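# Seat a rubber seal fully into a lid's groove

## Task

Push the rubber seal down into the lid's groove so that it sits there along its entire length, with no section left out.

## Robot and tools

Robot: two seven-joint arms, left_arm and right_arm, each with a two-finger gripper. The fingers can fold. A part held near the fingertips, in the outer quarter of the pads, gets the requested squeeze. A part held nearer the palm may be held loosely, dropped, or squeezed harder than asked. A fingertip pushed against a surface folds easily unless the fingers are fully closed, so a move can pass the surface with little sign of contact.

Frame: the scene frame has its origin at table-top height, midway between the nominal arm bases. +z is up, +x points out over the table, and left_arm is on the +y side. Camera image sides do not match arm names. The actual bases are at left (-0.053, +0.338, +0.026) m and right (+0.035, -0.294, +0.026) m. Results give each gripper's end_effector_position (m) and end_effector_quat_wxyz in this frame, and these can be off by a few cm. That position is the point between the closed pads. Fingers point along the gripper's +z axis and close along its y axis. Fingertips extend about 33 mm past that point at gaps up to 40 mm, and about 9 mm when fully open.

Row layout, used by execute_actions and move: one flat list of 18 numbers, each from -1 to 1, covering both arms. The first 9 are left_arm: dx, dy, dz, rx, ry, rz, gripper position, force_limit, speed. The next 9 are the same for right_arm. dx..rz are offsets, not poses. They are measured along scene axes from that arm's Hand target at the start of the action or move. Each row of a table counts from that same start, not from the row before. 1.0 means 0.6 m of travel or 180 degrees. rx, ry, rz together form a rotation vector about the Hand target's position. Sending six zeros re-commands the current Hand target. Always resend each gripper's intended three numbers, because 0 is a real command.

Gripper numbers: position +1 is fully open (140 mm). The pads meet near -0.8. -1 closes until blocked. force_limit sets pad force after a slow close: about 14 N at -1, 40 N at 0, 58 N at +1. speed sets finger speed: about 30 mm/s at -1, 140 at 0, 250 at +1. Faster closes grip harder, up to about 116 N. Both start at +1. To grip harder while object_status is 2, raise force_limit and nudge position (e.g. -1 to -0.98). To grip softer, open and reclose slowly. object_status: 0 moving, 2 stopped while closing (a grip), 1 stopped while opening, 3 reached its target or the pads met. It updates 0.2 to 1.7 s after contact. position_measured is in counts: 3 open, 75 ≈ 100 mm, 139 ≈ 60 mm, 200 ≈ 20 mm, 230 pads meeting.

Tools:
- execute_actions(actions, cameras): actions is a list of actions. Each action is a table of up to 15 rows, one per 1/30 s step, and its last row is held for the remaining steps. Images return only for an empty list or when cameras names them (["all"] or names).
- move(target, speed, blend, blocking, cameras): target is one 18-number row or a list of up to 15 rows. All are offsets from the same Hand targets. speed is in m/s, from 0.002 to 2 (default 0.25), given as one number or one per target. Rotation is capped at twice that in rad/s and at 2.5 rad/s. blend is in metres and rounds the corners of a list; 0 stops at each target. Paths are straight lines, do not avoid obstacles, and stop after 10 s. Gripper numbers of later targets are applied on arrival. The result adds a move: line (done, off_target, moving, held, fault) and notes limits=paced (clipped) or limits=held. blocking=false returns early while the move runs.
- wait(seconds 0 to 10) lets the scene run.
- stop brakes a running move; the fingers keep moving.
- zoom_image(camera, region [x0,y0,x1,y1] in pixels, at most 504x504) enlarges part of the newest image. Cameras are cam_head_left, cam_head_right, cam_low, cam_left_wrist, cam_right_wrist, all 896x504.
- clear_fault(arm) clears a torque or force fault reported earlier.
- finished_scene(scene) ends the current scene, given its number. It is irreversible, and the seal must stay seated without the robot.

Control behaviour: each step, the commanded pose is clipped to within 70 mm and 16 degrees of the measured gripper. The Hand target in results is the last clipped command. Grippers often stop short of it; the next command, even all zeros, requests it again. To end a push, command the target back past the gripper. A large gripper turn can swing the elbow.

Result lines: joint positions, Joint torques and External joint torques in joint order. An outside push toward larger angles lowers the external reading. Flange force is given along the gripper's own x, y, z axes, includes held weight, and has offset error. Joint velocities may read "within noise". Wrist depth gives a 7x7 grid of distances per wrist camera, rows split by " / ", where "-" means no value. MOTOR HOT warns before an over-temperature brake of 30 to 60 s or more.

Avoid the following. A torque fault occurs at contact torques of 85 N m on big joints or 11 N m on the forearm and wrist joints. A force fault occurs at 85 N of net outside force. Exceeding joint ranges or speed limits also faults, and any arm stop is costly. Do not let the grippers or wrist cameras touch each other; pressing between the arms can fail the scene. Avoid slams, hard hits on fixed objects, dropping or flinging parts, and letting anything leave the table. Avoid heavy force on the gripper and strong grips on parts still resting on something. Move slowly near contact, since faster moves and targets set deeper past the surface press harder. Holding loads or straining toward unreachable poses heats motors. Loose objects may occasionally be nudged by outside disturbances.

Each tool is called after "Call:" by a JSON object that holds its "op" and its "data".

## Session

Scene 1 solved. Now look at scene 2.

Call:
{"op": "execute_actions", "data": {"actions": []}}

Scene clock: 0.00 s.
left_arm: end_effector_position=(+0.5806, +0.2196, +0.3259) position_measured=3 object_status=3 end_effector_quat_wxyz=(+0.154, +0.972, -0.014, +0.178) | right_arm: end_effector_position=(+0.4526, -0.4063, +0.1639) position_measured=3 object_status=3 end_effector_quat_wxyz=(+0.105, +0.340, +0.620, +0.699)
Joint positions: left_arm=[-0.096 -0.06 -0.009 -2.088 -0.406 2.376 -1.385] | right_arm=[-0.879 0.508 -0.131 -2.36 1.229 1.414 0.591]
Joint velocities: within noise
Joint torques (N m): no reading
External joint torques (N m): no reading
Flange force (N): no reading
Wrist depth (mm): cam_left_wrist=[1104 1210 1291 1407 1584 1713 1952 / 1114 1188 1298 1414 1564 1748 1893 / 1090 1177 1265 1354 1517 1701 1851 / 375 133 439 478 525 137 664 / - 114 437 478 526 137 97 / - 402 436 477 518 567 98 / - 402 436 474 516 566 -] | cam_right_wrist=[257 - 3237 3972 3641 3450 2149 / - - 3405 3361 2731 2450 2789 / - - 2819 2731 2946 2497 2149 / - 129 2703 2913 2131 144 2167 / - 119 2341 2648 2032 1821 104 / - 98 2497 2114 1796 1760 99 / - - 1833 - 2048 1783 -]
Hand target: left_arm +0.5806, +0.2196, +0.3259; +0.154, +0.972, -0.014, +0.178 | right_arm +0.4526, -0.4063, +0.1639; +0.105, +0.340, +0.620, +0.699
Tool commands: left_gripper/position=+1.0 left_gripper/force_limit=+1.0 left_gripper/speed=+1.0 right_gripper/position=+1.0 right_gripper/force_limit=+1.0 right_gripper/speed=+1.0

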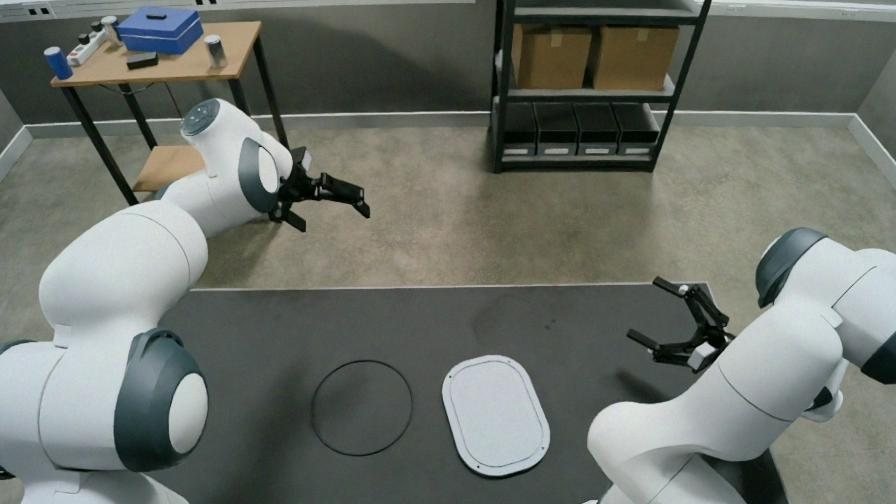

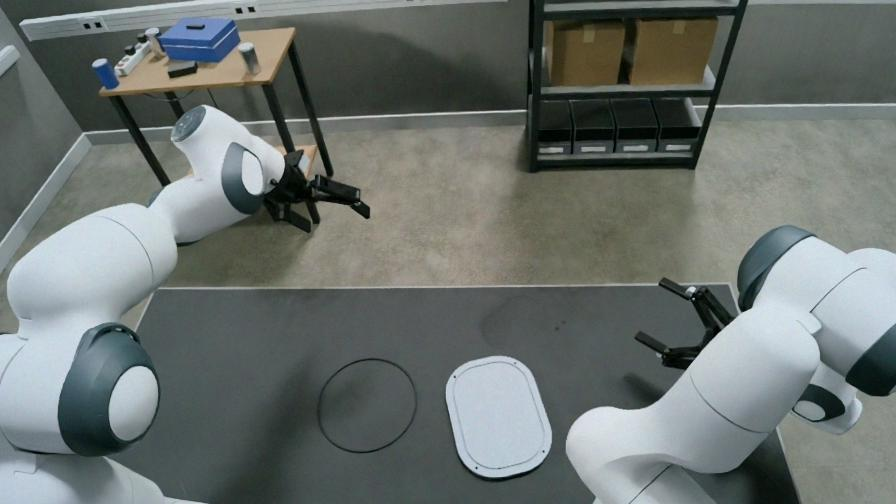

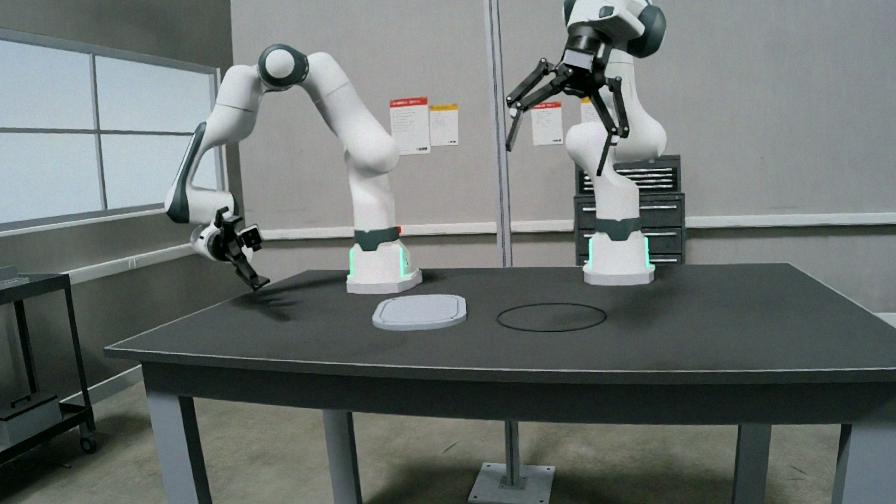

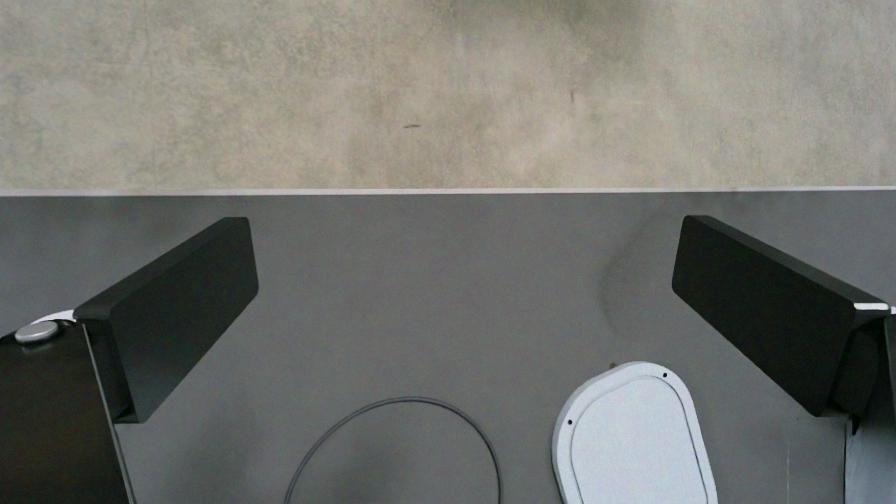

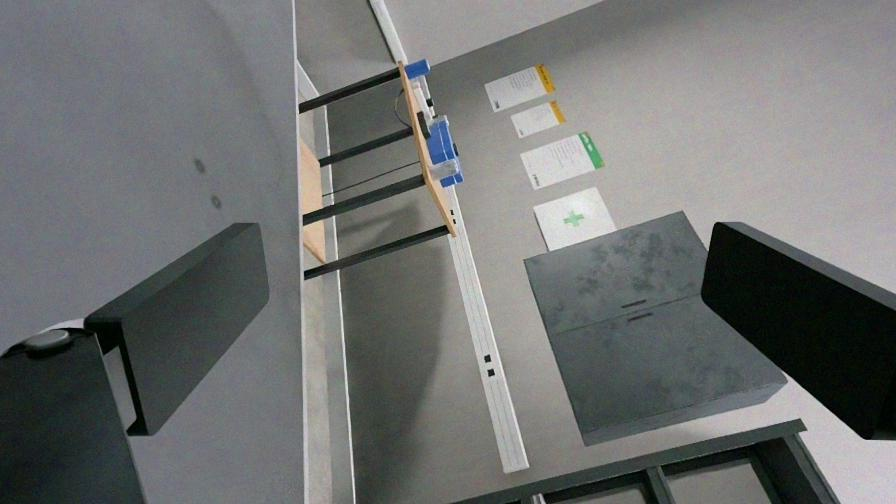

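Call:
{"op": "move", "data": {"target": [-0.4343,-0.2827,0.1568,0.0986,0.114,0.009,1,1,1,-0.0543,-0.0228,0.3102,-0.3975,0.3027,0,-0.8,0,0], "speed": 0.3, "cameras": ["all"]}}

Call:
{"op": "zoom_image", "data": {"camera": "cam_left_wrist", "region": [200, 50, 704, 350]}}

Scene clock: 71.67 s.
left_arm: end_effector_position=(+0.3204, +0.0493, +0.4203) position_measured=3 object_status=3 end_effector_quat_wxyz=(+0.002, +1.000, -0.002, +0.002) | right_arm: end_effector_position=(+0.4204, -0.4206, +0.3493) position_measured=229 object_status=3 end_effector_quat_wxyz=(+0.001, +0.479, +0.878, +0.001)
Joint positions: left_arm=[-0.126 -0.314 -0.458 -1.922 -0.139 1.642 -2.103] | right_arm=[-1.058 -0.618 0.604 -2.28 0.343 1.742 1.935]
Joint velocities: left_arm=[0.001 0 0 0 0.001 -0.001 -0.005] | right_arm=[0 0 -0.001 0 0 0 0.005]
Joint torques (N m): left_arm=[-0.29 -17.43 3.6 24.66 0.89 2.45 -0.31] | right_arm=[-0.22 -7.15 -9.44 23.36 0.87 2.25 0.18]
External joint torques (N m): left_arm=[-0.3 0.96 -0.57 0.37 -0.04 -0.19 -0.31] | right_arm=[-0.23 -1.25 0.78 0.25 0.03 -0.18 0.18]
Flange force (N): left_arm=[3.3 4.1 -2.0] | right_arm=[2.7 0.3 -0.5]
Wrist depth (mm): cam_left_wrist=[489 490 498 495 496 504 507 / 513 516 520 521 514 525 535 / 540 545 550 551 543 560 566 / 570 133 579 586 587 137 592 / - 114 617 620 626 137 97 / - 565 646 663 656 546 98 / - 484 690 707 707 663 -] | cam_right_wrist=[- - - - - - 1260 / 468 - - 477 - - 1317 / 1473 - 502 478 - 1425 1440 / 1456 1440 - 120 124 1507 1507 / 1608 1589 88 93 87 1561 1608 / 1670 - - - - 74 1659 / - - - - - - -]
Hand target: left_arm +0.3200, +0.0500, +0.4200; +0.001, +1.000, +0.000, +0.000 | right_arm +0.4200, -0.4199, +0.3500; +0.001, +0.481, +0.877, +0.001
Off the commanded pose: left_arm 0.001 m, 0 deg | right_arm 0.001 m, 0 deg.
move: done

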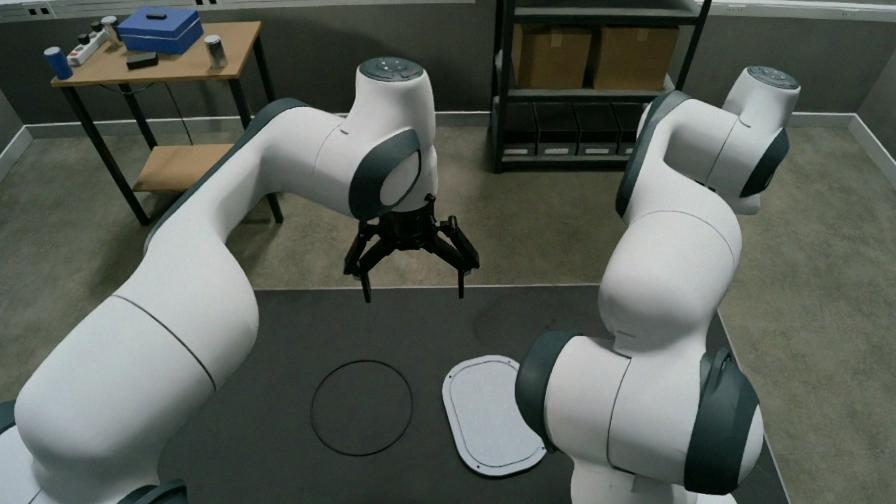

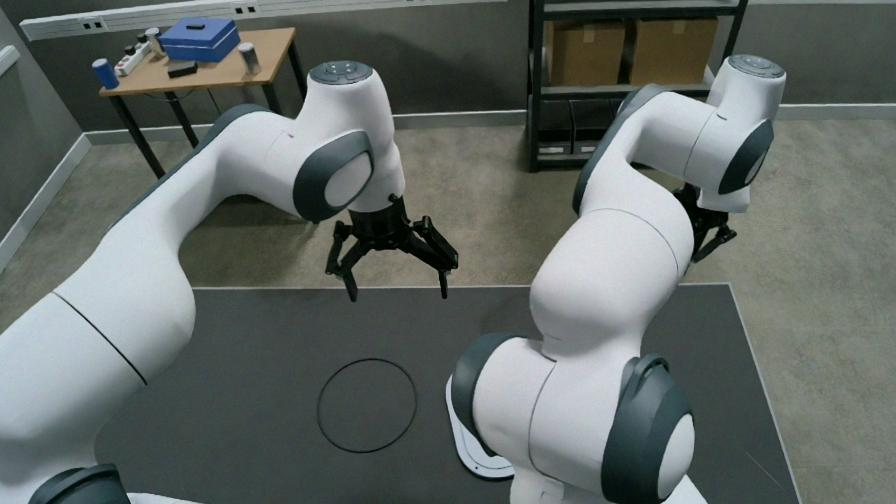

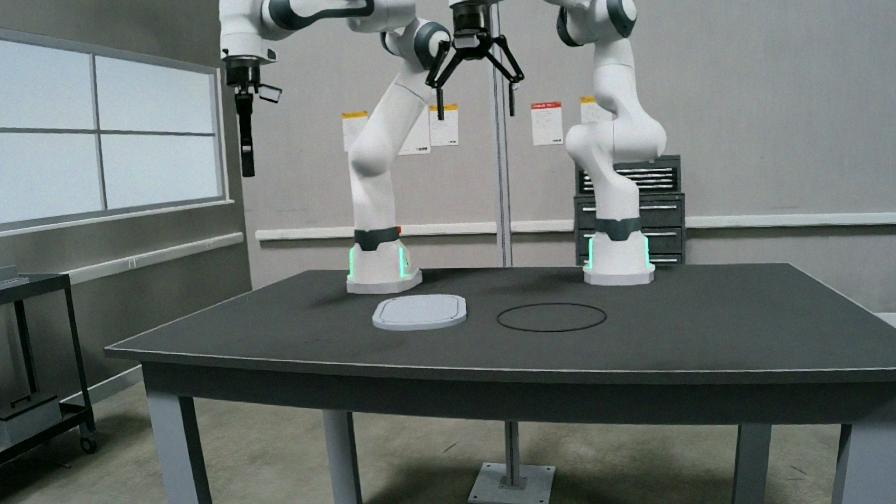

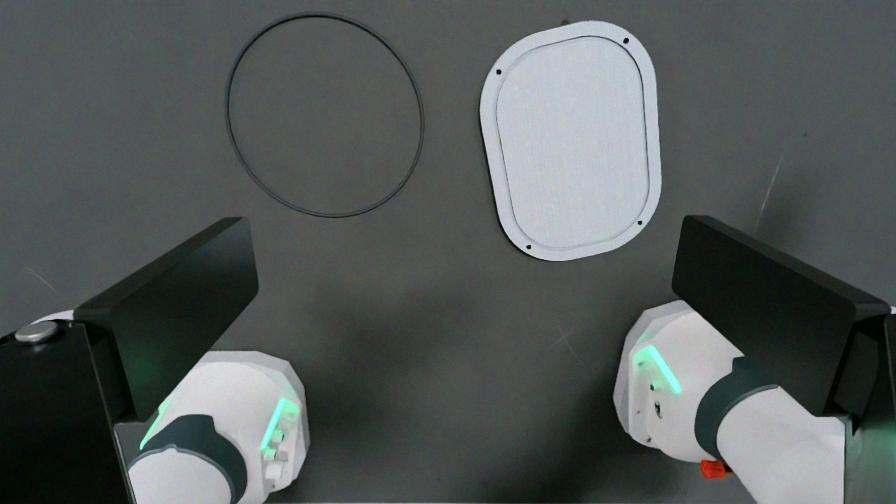

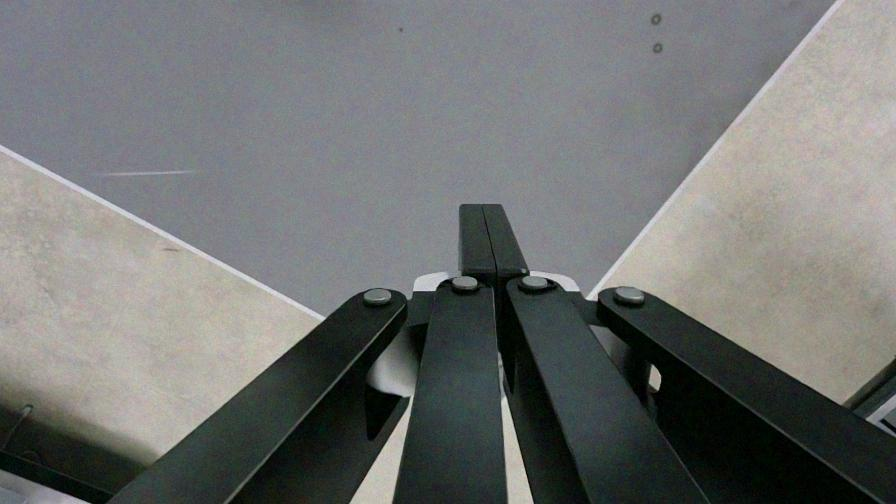

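Scaled by 1.000.

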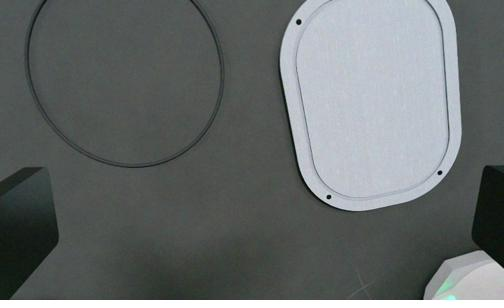

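Call:
{"op": "move", "data": {"target": [0.1335,0.3868,-0.5,0,0,-0.2222,-0.324,0,0,-0.2058,0.5478,-0.45,0,0,0.0972,-0.8,0,0], "speed": 0.3, "cameras": ["cam_left_wrist","cam_right_wrist","cam_low"]}}

Scene clock: 156.13 s.
left_arm: end_effector_position=(+0.4003, +0.2824, +0.1210) position_measured=170 object_status=3 end_effector_quat_wxyz=(-0.001, +0.940, -0.340, -0.001) | right_arm: end_effector_position=(+0.2946, -0.0922, +0.0794) position_measured=229 object_status=3 end_effector_quat_wxyz=(-0.002, +0.340, +0.941, -0.001)
Joint positions: left_arm=[-0.093 -0.075 -0.047 -2.517 -0.003 2.441 -0.997] | right_arm=[-0.429 -0.922 1.317 -2.839 1.121 2.111 2.152]
Joint velocities: left_arm=[0 0 -0.001 -0.001 -0.001 0 0.007] | right_arm=[within noise]
Joint torques (N m): left_arm=[-0.72 -25.14 0.12 20.41 0.02 2.95 0.08] | right_arm=[-0.17 7.13 -15.99 13.09 1.24 2.54 0.14]
External joint torques (N m): left_arm=[-0.69 1.22 0.12 -0.68 -0.51 0.3 0.08] | right_arm=[-0.14 -0.56 0.53 0.7 0.5 0.12 0.15]
Flange force (N): left_arm=[1.0 -0.1 3.8] | right_arm=[0.3 2.9 2.8]
Wrist depth (mm): cam_left_wrist=[225 227 227 229 230 232 233 / 238 238 240 240 243 244 245 / 250 251 253 254 255 257 258 / 264 266 263 265 162 272 274 / 280 83 93 285 94 88 287 / - 71 67 303 - 77 67 / - - - 326 - - 67] | cam_right_wrist=[201 189 189 189 191 - - / 209 198 198 199 198 199 - / - 212 208 208 208 208 225 / - 218 219 131 217 219 - / 244 244 94 93 87 87 - / - - - - - 74 - / - - - - - - -]
Hand target: left_arm +0.4001, +0.2820, +0.1200; +0.001, +0.940, -0.342, +0.000 | right_arm +0.2965, -0.0913, +0.0800; +0.001, +0.342, +0.940, +0.001
Off the commanded pose: left_arm 0.001 m, 0 deg | right_arm 0.002 m, 0 deg.
move: done
Images, in order (width x height): cam_low 896x504, cam_left_wrist 896x504, cam_right_wrist 896x504.

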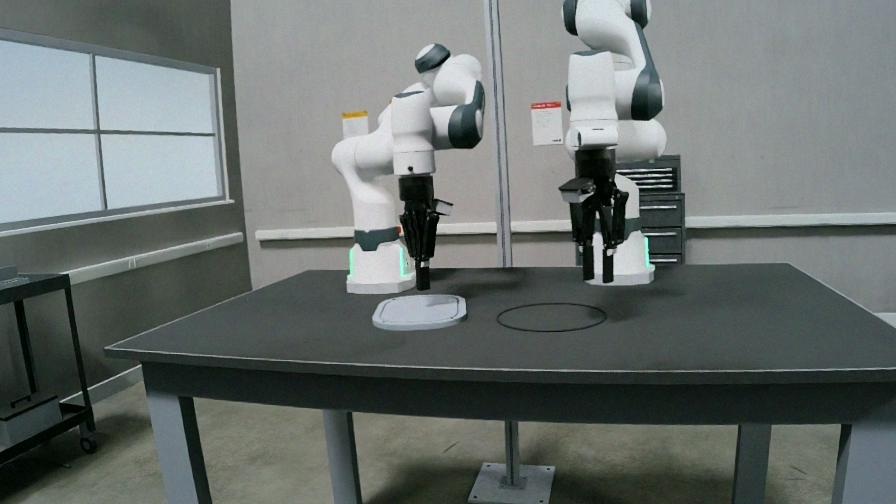

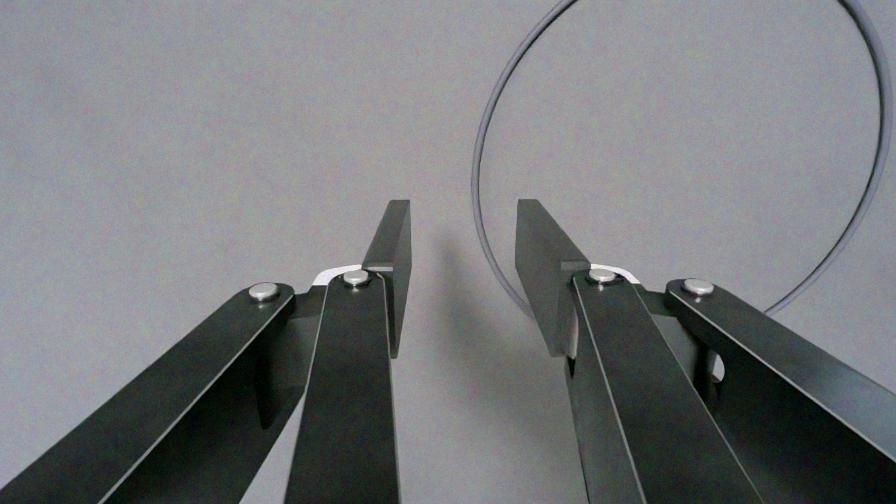

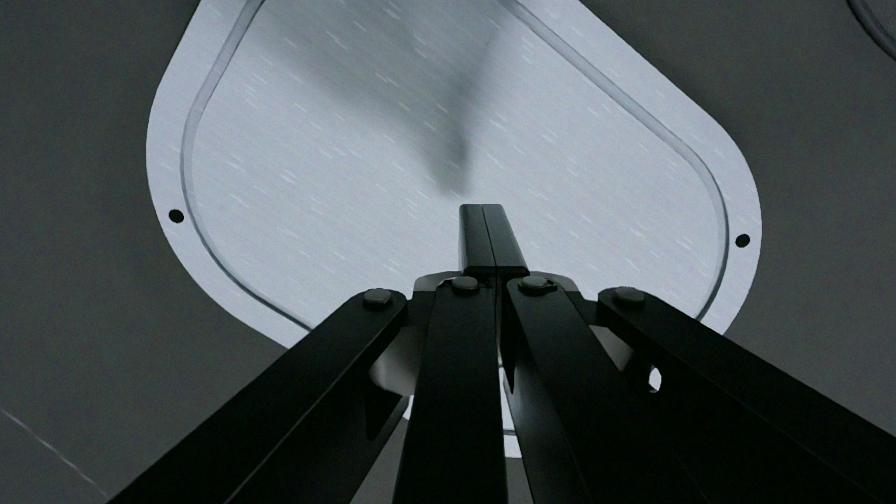

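Call:
{"op": "move", "data": {"target": [[0,0,0,0,0,0,-0.324,0,0,0,0,-0.05,0,0,0,-0.8,0,0],[0,0,0,0,0,0,-0.324,0,0,0,0,-0.0645,0,0,0,-0.8,0,0]], "speed": [0.1,0.03], "blend": [0.003,0]}}

Scene clock: 164.93 s.
left_arm: end_effector_position=(+0.4003, +0.2823, +0.1210) position_measured=170 object_status=3 end_effector_quat_wxyz=(+0.000, +0.940, -0.341, -0.001) | right_arm: end_effector_position=(+0.2955, -0.0926, +0.0412) position_measured=229 object_status=3 end_effector_quat_wxyz=(+0.000, +0.344, +0.939, -0.001)
Joint positions: left_arm=[-0.093 -0.075 -0.047 -2.517 -0.004 2.441 -0.994] | right_arm=[-0.528 -0.87 1.49 -2.834 1.246 2.209 2.104]
Joint velocities: left_arm=[within noise] | right_arm=[0.002 0 0 -0.001 0 0 -0.006]
Joint torques (N m): left_arm=[-0.68 -25.16 0.04 20.42 0.01 2.94 0.09] | right_arm=[-0.16 9.86 -15.84 10.93 1.16 2.55 -0.26]
External joint torques (N m): left_arm=[-0.6 1.16 0.1 -0.69 -0.52 0.28 0.09] | right_arm=[-0.16 0.62 0.56 0.76 0.47 0.12 -0.26]
Flange force (N): left_arm=[0.7 0.0 3.6] | right_arm=[-2.2 3.8 6.6]
Wrist depth (mm): cam_left_wrist=[226 227 228 228 231 232 233 / 237 238 239 241 243 244 245 / 250 251 253 254 255 258 260 / 264 266 263 265 162 272 274 / 279 84 93 285 94 88 288 / - 71 67 304 - 77 67 / - - - 325 - - 67] | cam_right_wrist=[- 154 154 154 154 162 166 / 159 161 161 161 161 163 173 / - 169 169 169 169 170 171 / - 178 178 145 177 179 182 / - 187 94 93 87 184 190 / 212 - - - - 74 - / - - - - - - -]
Hand target: left_arm +0.4001, +0.2820, +0.1200; +0.001, +0.940, -0.342, +0.000 | right_arm +0.2965, -0.0913, +0.0413; +0.001, +0.342, +0.940, +0.001
Off the commanded pose: left_arm 0.001 m, 0 deg | right_arm 0.002 m, 0 deg.
move: done

Call:
{"op": "move", "data": {"target": [0,0,0,0,0,0,-0.324,0,0,0,0,-0.005,0,0,0,-0.8,0,0], "speed": 0.03}}

Scene clock: 167.50 s.
left_arm: end_effector_position=(+0.4003, +0.2823, +0.1210) position_measured=170 object_status=3 end_effector_quat_wxyz=(+0.000, +0.940, -0.341, -0.001) | right_arm: end_effector_position=(+0.2957, -0.0925, +0.0402) position_measured=229 object_status=3 end_effector_quat_wxyz=(-0.001, +0.343, +0.939, -0.001)
Joint positions: left_arm=[-0.093 -0.075 -0.047 -2.517 -0.004 2.441 -0.994] | right_arm=[-0.534 -0.869 1.495 -2.833 1.249 2.209 2.099]
Joint torques (N m): left_arm=[-0.67 -25.15 0.06 20.43 0.01 2.95 0.11] | right_arm=[-2.4 10.74 -10.27 10.56 3.1 4.13 -0.37]
External joint torques (N m): left_arm=[-0.75 1.09 -0.05 -0.59 -0.51 0.31 0.11] | right_arm=[-2.44 1.46 6.11 0.43 2.41 1.7 -0.37]
Flange force (N): left_arm=[1.0 0.1 3.5] | right_arm=[-13.0 20.6 51.7]
Wrist depth (mm): cam_left_wrist=[225 226 227 228 230 231 233 / 238 238 239 240 242 244 245 / 250 251 253 254 255 257 259 / 264 266 264 265 162 272 274 / 279 84 93 284 94 88 288 / - 71 67 303 - 77 67 / - - - 326 - - 67] | cam_right_wrist=[- 153 153 153 153 154 - / - 160 160 160 160 162 172 / 179 168 168 168 168 168 179 / 181 177 176 173 176 178 191 / - 184 94 87 87 183 198 / - - - - - 74 208 / - - - - - - -]
Hand target: left_arm +0.4001, +0.2820, +0.1200; +0.001, +0.940, -0.342, +0.000 | right_arm +0.2965, -0.0913, +0.0383; +0.001, +0.342, +0.940, +0.001
Off the commanded pose: left_arm 0.001 m, 0 deg | right_arm 0.002 m, 0 deg.
move: done

Call:
{"op": "move", "data": {"target": [[0,0,0,0,0,0,-0.324,0,0,0,0,0.002,0,0,0,-0.8,0,0],[0,0,0,0,0,0,-0.324,0,0,0.05,0.0467,0.002,0,0,0,-0.8,0,0]], "speed": [0.03,0.05], "cameras": ["cam_right_wrist"]}}

Scene clock: 175.47 s.
left_arm: end_effector_position=(+0.4003, +0.2823, +0.1210) position_measured=170 object_status=3 end_effector_quat_wxyz=(+0.000, +0.940, -0.341, -0.001) | right_arm: end_effector_position=(+0.3276, -0.0635, +0.0400) position_measured=229 object_status=3 end_effector_quat_wxyz=(+0.002, +0.341, +0.940, +0.002)
Joint positions: left_arm=[-0.093 -0.075 -0.047 -2.517 -0.004 2.441 -0.994] | right_arm=[-0.679 -0.868 1.579 -2.709 1.241 2.206 2.103]
Joint torques (N m): left_arm=[-0.7 -25.18 0.03 20.42 0.02 2.95 0.13] | right_arm=[-0.56 12.16 -17.36 11.32 0.65 2.28 0.13]
External joint torques (N m): left_arm=[-0.65 1.07 0.04 -0.59 -0.51 0.31 0.13] | right_arm=[-0.53 0.25 0.98 0.92 -0.05 -0.17 0.13]
Flange force (N): left_arm=[0.8 0.0 3.5] | right_arm=[-2.4 6.3 5.6]
Wrist depth (mm): cam_left_wrist=[226 227 227 229 230 232 232 / 237 238 239 240 243 243 245 / 250 251 252 254 255 257 259 / 264 265 263 266 162 270 273 / 280 83 93 286 94 88 288 / - 71 67 304 - 77 67 / - - - 325 - - 67] | cam_right_wrist=[154 152 152 153 154 163 164 / 159 159 159 160 161 163 - / 166 167 168 167 168 169 - / 175 176 176 144 176 178 191 / - 185 94 93 87 99 200 / 207 - - - - 74 - / - - - - - - -]
Hand target: left_arm +0.4001, +0.2820, +0.1200; +0.001, +0.940, -0.342, +0.000 | right_arm +0.3265, -0.0632, +0.0395; +0.001, +0.342, +0.940, +0.001
Off the commanded pose: left_arm 0.001 m, 0 deg | right_arm 0.001 m, 0 deg.
move: done
Images, in order (width x height): cam_right_wrist 896x504.

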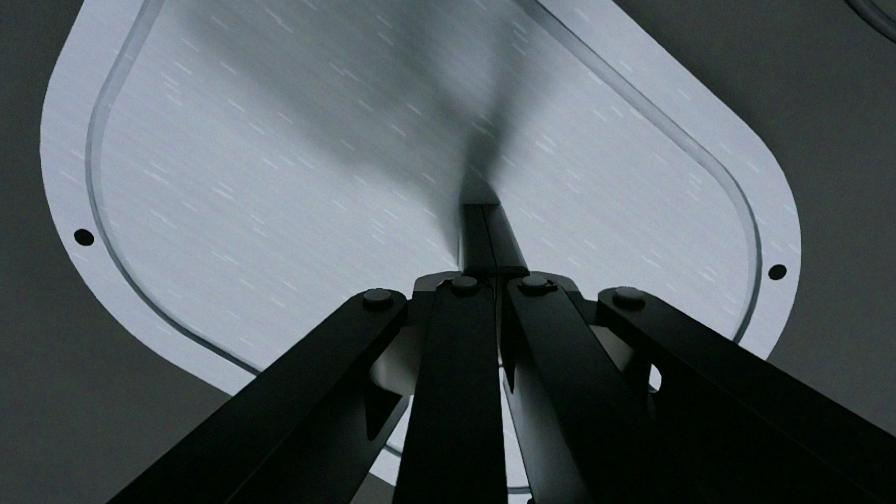

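Call:
{"op": "move", "data": {"target": [[0,0,0,0,0,0,-0.324,0,0,0,0,-0.0015,0,0,0,-0.8,0,0],[0,0,0,0,0,0,-0.324,0,0,0.0583,0.0533,-0.0015,0,0,0,-0.8,0,0],[0,0,0,0,0,0,-0.324,0,0,0.0583,0.0533,0.07,0,0,0,-0.8,0,0]], "speed": [0.03,0.05,0.1], "cameras": ["cam_right_wrist","cam_low","cam_head_left"]}}

Scene clock: 188.50 s.
left_arm: end_effector_position=(+0.4003, +0.2823, +0.1210) position_measured=170 object_status=3 end_effector_quat_wxyz=(+0.000, +0.940, -0.341, -0.001) | right_arm: end_effector_position=(+0.3624, -0.0300, +0.0814) position_measured=229 object_status=3 end_effector_quat_wxyz=(+0.001, +0.340, +0.940, +0.003)
Joint positions: left_arm=[-0.093 -0.075 -0.047 -2.517 -0.004 2.441 -0.994] | right_arm=[-0.741 -0.875 1.513 -2.566 1.11 2.114 2.178]
Joint velocities: left_arm=[within noise] | right_arm=[0 -0.001 0 0 0.001 -0.002 0.006]
Joint torques (N m): left_arm=[-0.67 -25.15 0.04 20.42 0.01 2.96 0.1] | right_arm=[0.9 12.46 -20.67 12.58 0.32 2.24 0.07]
External joint torques (N m): left_arm=[-0.61 1.14 0.08 -0.65 -0.52 0.31 0.1] | right_arm=[0.95 -0.51 -0.32 -0.2 -0.44 -0.21 0.07]
Flange force (N): left_arm=[0.8 -0.1 3.7] | right_arm=[3.4 -4.0 -4.7]
Wrist depth (mm): cam_left_wrist=[226 227 228 229 230 232 233 / 238 238 240 241 243 244 246 / 250 252 252 253 255 257 259 / 263 265 263 266 162 272 274 / 280 84 93 284 94 88 289 / - 71 67 303 - 77 67 / - - - 325 - - 67] | cam_right_wrist=[- 192 192 191 196 - 207 / 210 200 200 201 201 212 - / - 209 210 210 211 214 - / - 220 221 132 222 227 239 / - - 94 93 87 82 246 / - - - - - 74 - / - - - - - - -]
Hand target: left_arm +0.4001, +0.2820, +0.1200; +0.001, +0.940, -0.342, +0.000 | right_arm +0.3615, -0.0313, +0.0815; +0.001, +0.342, +0.940, +0.001
Off the commanded pose: left_arm 0.001 m, 0 deg | right_arm 0.002 m, 0 deg.
move: done
Images, in order (width x height): cam_head_left 896x504, cam_low 896x504, cam_right_wrist 896x504.

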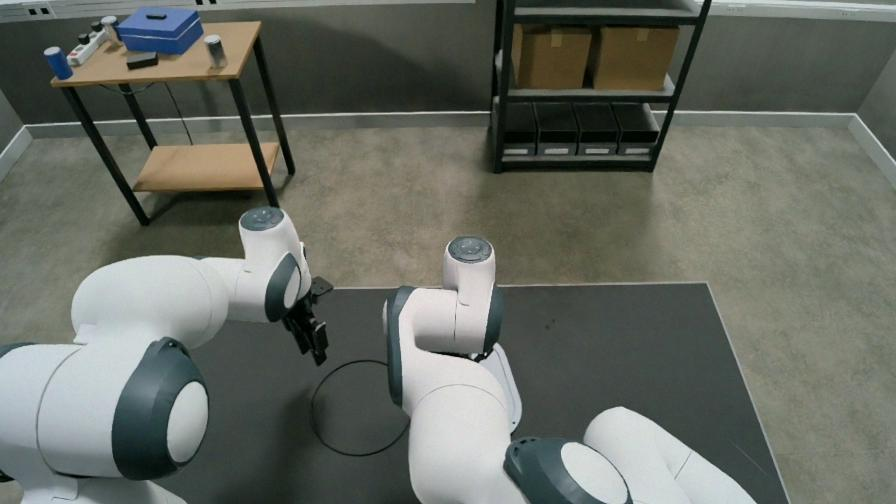

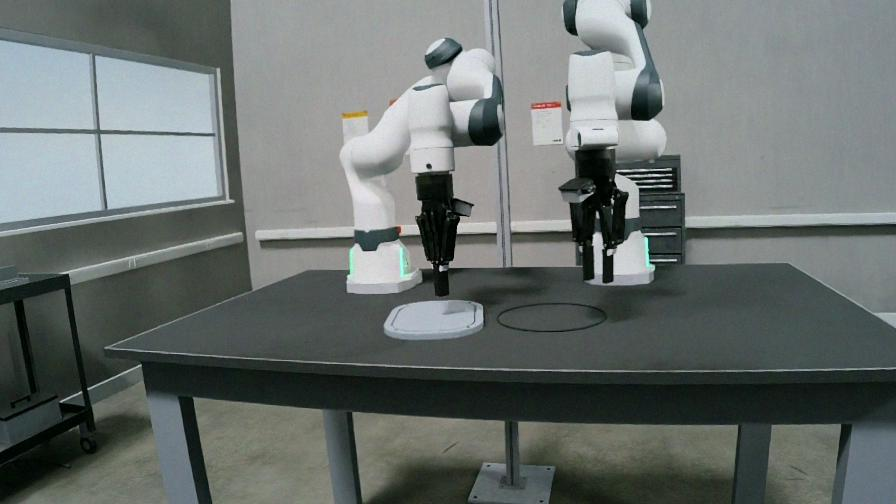

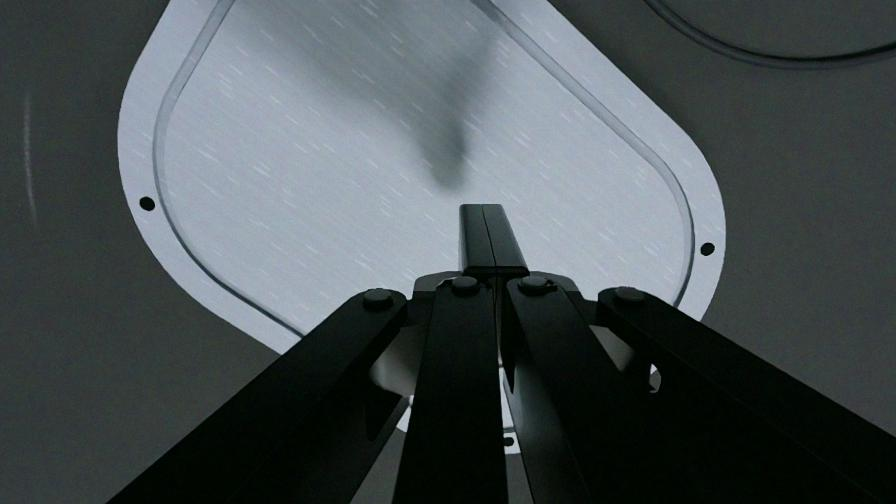

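Call:
{"op": "move", "data": {"target": [-0.0078,-0.0093,-0.0667,0,0,0,-0.324,0,0,-0.1788,0.2325,0.0308,0,0,0,-0.324,0,0], "speed": 0.2, "cameras": ["cam_left_wrist","cam_right_wrist"]}}

Scene clock: 210.10 s.
left_arm: end_effector_position=(+0.3956, +0.2778, +0.0808) position_measured=170 object_status=3 end_effector_quat_wxyz=(+0.001, +0.940, -0.342, +0.000) | right_arm: end_effector_position=(+0.2551, +0.1075, +0.1001) position_measured=170 object_status=3 end_effector_quat_wxyz=(+0.002, +0.339, +0.941, +0.001)
Joint positions: left_arm=[-0.098 0.006 -0.052 -2.551 -0.004 2.557 -1.003] | right_arm=[-0.455 -0.982 1.523 -2.432 1.128 1.982 2.568]
Joint velocities: left_arm=[within noise] | right_arm=[0 0.001 0.001 0 0 0 0.008]
Joint torques (N m): left_arm=[-1.09 -26.53 -0.37 19.1 0.49 2.95 -0.32] | right_arm=[-0.18 17.02 -23.46 12.62 1 2.31 0.1]
External joint torques (N m): left_arm=[-1.07 1.03 -0.34 -0.37 0.04 0.3 -0.32] | right_arm=[-0.16 0.37 0.25 0.53 0.17 -0.16 0.1]
Flange force (N): left_arm=[2.2 1.3 3.6] | right_arm=[0.3 2.7 0.7]
Wrist depth (mm): cam_left_wrist=[190 191 192 193 194 195 196 / 200 200 202 202 204 206 206 / 210 211 212 213 215 217 219 / 222 223 222 224 162 230 231 / 235 84 93 239 94 88 243 / - 71 67 256 - 77 67 / - - - 274 - - 67] | cam_right_wrist=[219 - - - 221 - 221 / - - - - 228 - - / - - 239 241 240 - 243 / - - 250 121 131 252 257 / - - 93 112 116 92 87 / - - - 271 - 74 71 / - - - 288 - - 71]
Hand target: left_arm +0.3954, +0.2765, +0.0799; +0.001, +0.940, -0.342, +0.000 | right_arm +0.2542, +0.1082, +0.1000; +0.001, +0.342, +0.940, +0.001
Off the commanded pose: left_arm 0.002 m, 0 deg | right_arm 0.001 m, 0 deg.
move: done
Images, in order (width x height): cam_left_wrist 896x504, cam_right_wrist 896x504.

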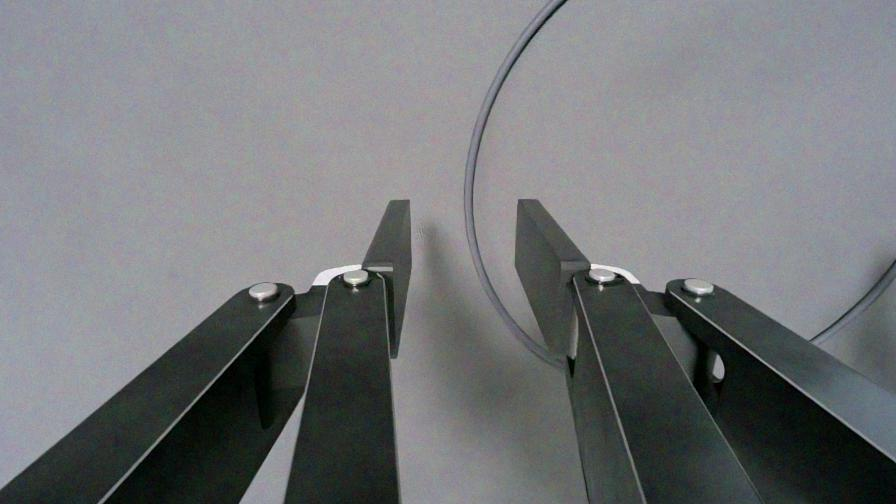

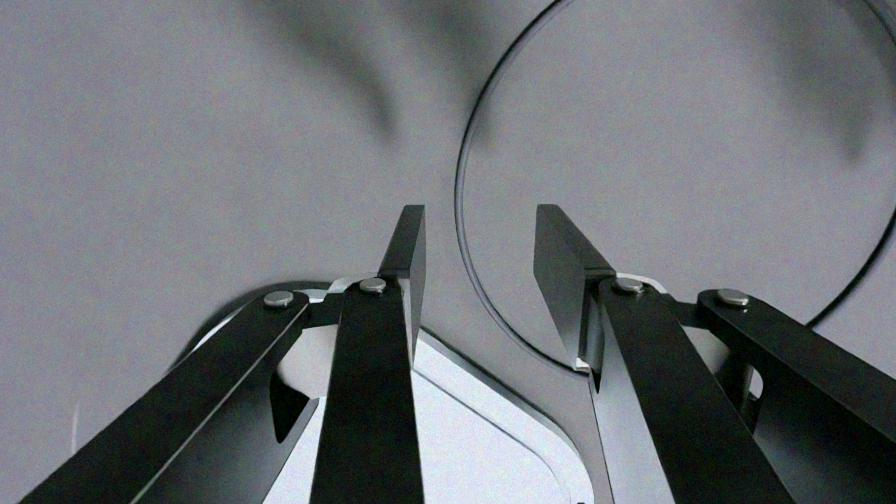

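Call:
{"op": "move", "data": {"target": [[-0.0032,-0.0038,-0.0415,0,0,0,-0.324,0,0,-0.0075,-0.009,-0.075,0,0,0,-0.324,0,0],[-0.0032,-0.0038,-0.076,0,0,0,-0.324,0,-1,-0.0075,-0.009,-0.1152,0,0,0,-0.324,0,-1],[-0.0032,-0.0038,-0.076,0,0,0,-1,-0.5,-1,-0.0075,-0.009,-0.1152,0,0,0,-1,-0.5,-1]], "speed": [0.1,0.05,0.05], "blend": [0.005,0,0], "cameras": ["cam_left_wrist","cam_right_wrist"]}}

Scene clock: 232.77 s.
left_arm: end_effector_position=(+0.3935, +0.2742, +0.0350) position_measured=225 object_status=2 end_effector_quat_wxyz=(+0.002, +0.940, -0.342, +0.000) | right_arm: end_effector_position=(+0.2498, +0.1028, +0.0315) position_measured=231 object_status=0 end_effector_quat_wxyz=(+0.001, +0.343, +0.939, +0.000)
Joint positions: left_arm=[-0.103 0.123 -0.053 -2.564 0.008 2.685 -1.018] | right_arm=[-0.536 -0.998 1.718 -2.452 1.278 2.092 2.518]
Joint torques (N m): left_arm=[-1.09 -27.85 -0.16 16.77 0.76 2.91 -0.33] | right_arm=[-0.21 19.51 -21.94 8.98 1.02 2.25 -0.27]
External joint torques (N m): left_arm=[-1.01 1.66 -0.02 -0.67 0.39 0.27 -0.33] | right_arm=[-0.17 0.17 1.56 -0.36 0.23 -0.21 -0.27]
Flange force (N): left_arm=[2.3 1.2 5.6] | right_arm=[-0.8 1.1 5.4]
Wrist depth (mm): cam_left_wrist=[149 150 151 151 152 153 154 / 157 157 158 159 160 161 162 / 165 166 167 168 169 170 172 / 174 175 177 120 177 180 181 / 185 184 85 83 88 187 192 / 195 - 71 67 - 71 202 / - - - - - 69 -] | cam_right_wrist=[- 159 - 156 156 157 157 / 165 163 164 164 162 162 - / 171 171 174 170 - 174 172 / 180 - 180 131 177 182 184 / - 192 88 93 87 99 - / - - - - - 74 - / - - - - - - -]
Hand target: left_arm +0.3935, +0.2742, +0.0344; +0.001, +0.940, -0.342, +0.000 | right_arm +0.2497, +0.1028, +0.0309; +0.001, +0.342, +0.940, +0.001
Off the commanded pose: left_arm 0.001 m, 0 deg | right_arm 0.001 m, 0 deg.
move: done
Images, in order (width x height): cam_left_wrist 896x504, cam_right_wrist 896x504.

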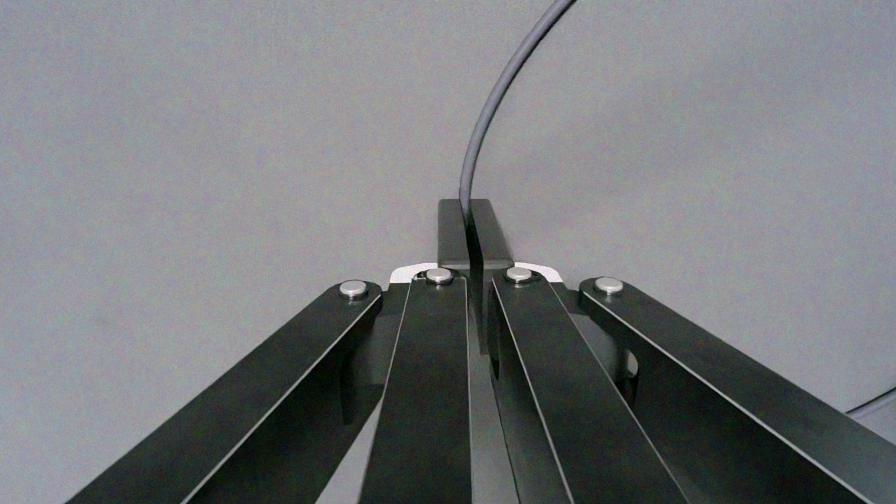

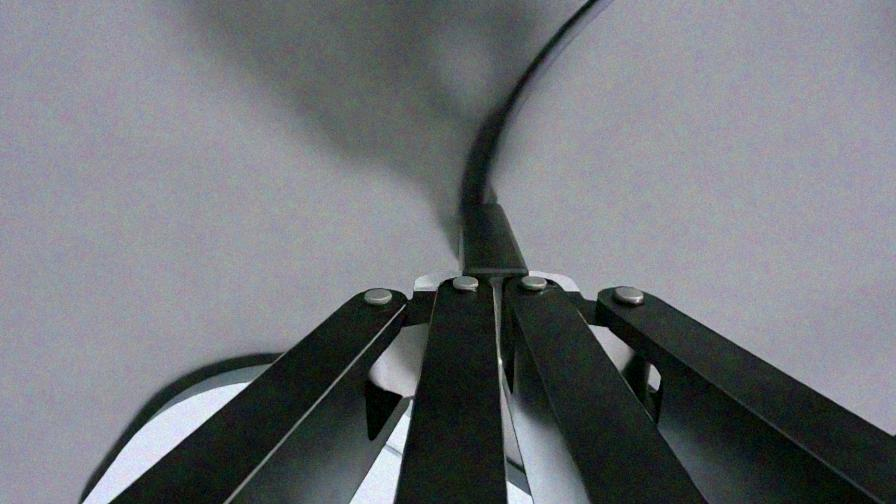

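Call:
{"op": "move", "data": {"target": [[0,0,0,0,0,0,-1,-0.5,-1,0,0,0,0,0,0,-0.5,0,-0.5],[0,0,0,0,0,0,-1,-0.5,-1,0,0,-0.0035,0,0,0,-0.5,0,-1],[0,0,0,0,0,0,-1,-0.5,-1,0,0,-0.0035,0,0,0,-1,-0.5,-1]], "speed": 0.03, "cameras": ["cam_right_wrist"]}}

Scene clock: 244.23 s.
left_arm: end_effector_position=(+0.3935, +0.2742, +0.0350) position_measured=225 object_status=2 end_effector_quat_wxyz=(+0.002, +0.940, -0.342, +0.000) | right_arm: end_effector_position=(+0.2487, +0.1021, +0.0288) position_measured=225 object_status=0 end_effector_quat_wxyz=(+0.000, +0.343, +0.940, -0.001)
Joint positions: left_arm=[-0.103 0.123 -0.053 -2.564 0.008 2.685 -1.018] | right_arm=[-0.54 -0.998 1.725 -2.452 1.282 2.093 2.516]
Joint torques (N m): left_arm=[-1.13 -27.86 -0.16 16.75 0.77 2.92 -0.35] | right_arm=[-0.19 19.89 -23.05 9.46 1.25 2.54 -0.28]
External joint torques (N m): left_arm=[-1.09 1.65 -0.06 -0.68 0.41 0.27 -0.35] | right_arm=[-0.25 0.43 0.34 0.18 0.47 0.11 -0.28]
Flange force (N): left_arm=[2.4 1.4 5.6] | right_arm=[-1.0 1.2 2.8]
Wrist depth (mm): cam_left_wrist=[149 150 151 151 153 153 154 / 157 157 158 159 160 162 162 / 165 166 167 168 169 170 172 / 174 175 176 119 177 180 181 / 185 184 85 83 88 187 192 / 194 - 71 67 - 71 203 / - - - - - 69 -] | cam_right_wrist=[156 154 153 - 152 - 151 / 159 160 - 163 161 - 164 / 170 168 171 166 169 - 170 / - - 176 120 - - 179 / - - 87 93 87 82 - / - - 81 - - 74 198 / - - - - - - -]
Hand target: left_arm +0.3935, +0.2742, +0.0344; +0.001, +0.940, -0.342, +0.000 | right_arm +0.2497, +0.1028, +0.0288; +0.001, +0.342, +0.940, +0.001
Off the commanded pose: left_arm 0.001 m, 0 deg | right_arm 0.001 m, 0 deg.
move: done
Images, in order (width x height): cam_right_wrist 896x504.

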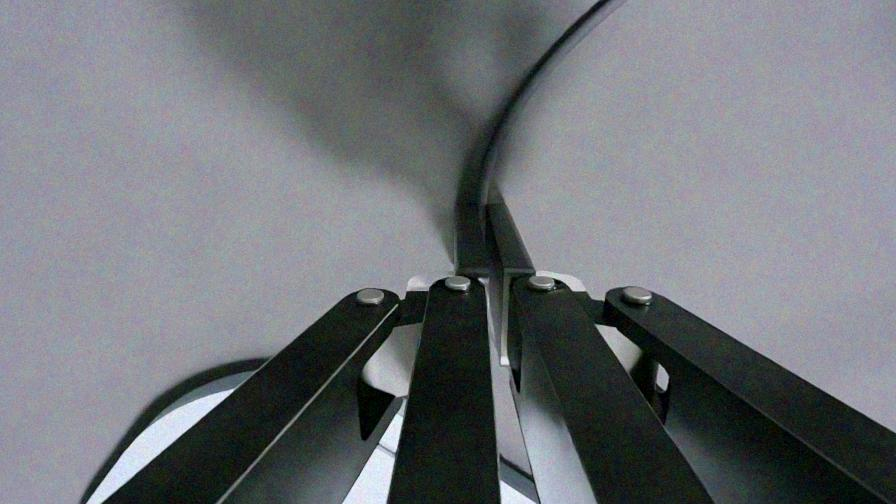

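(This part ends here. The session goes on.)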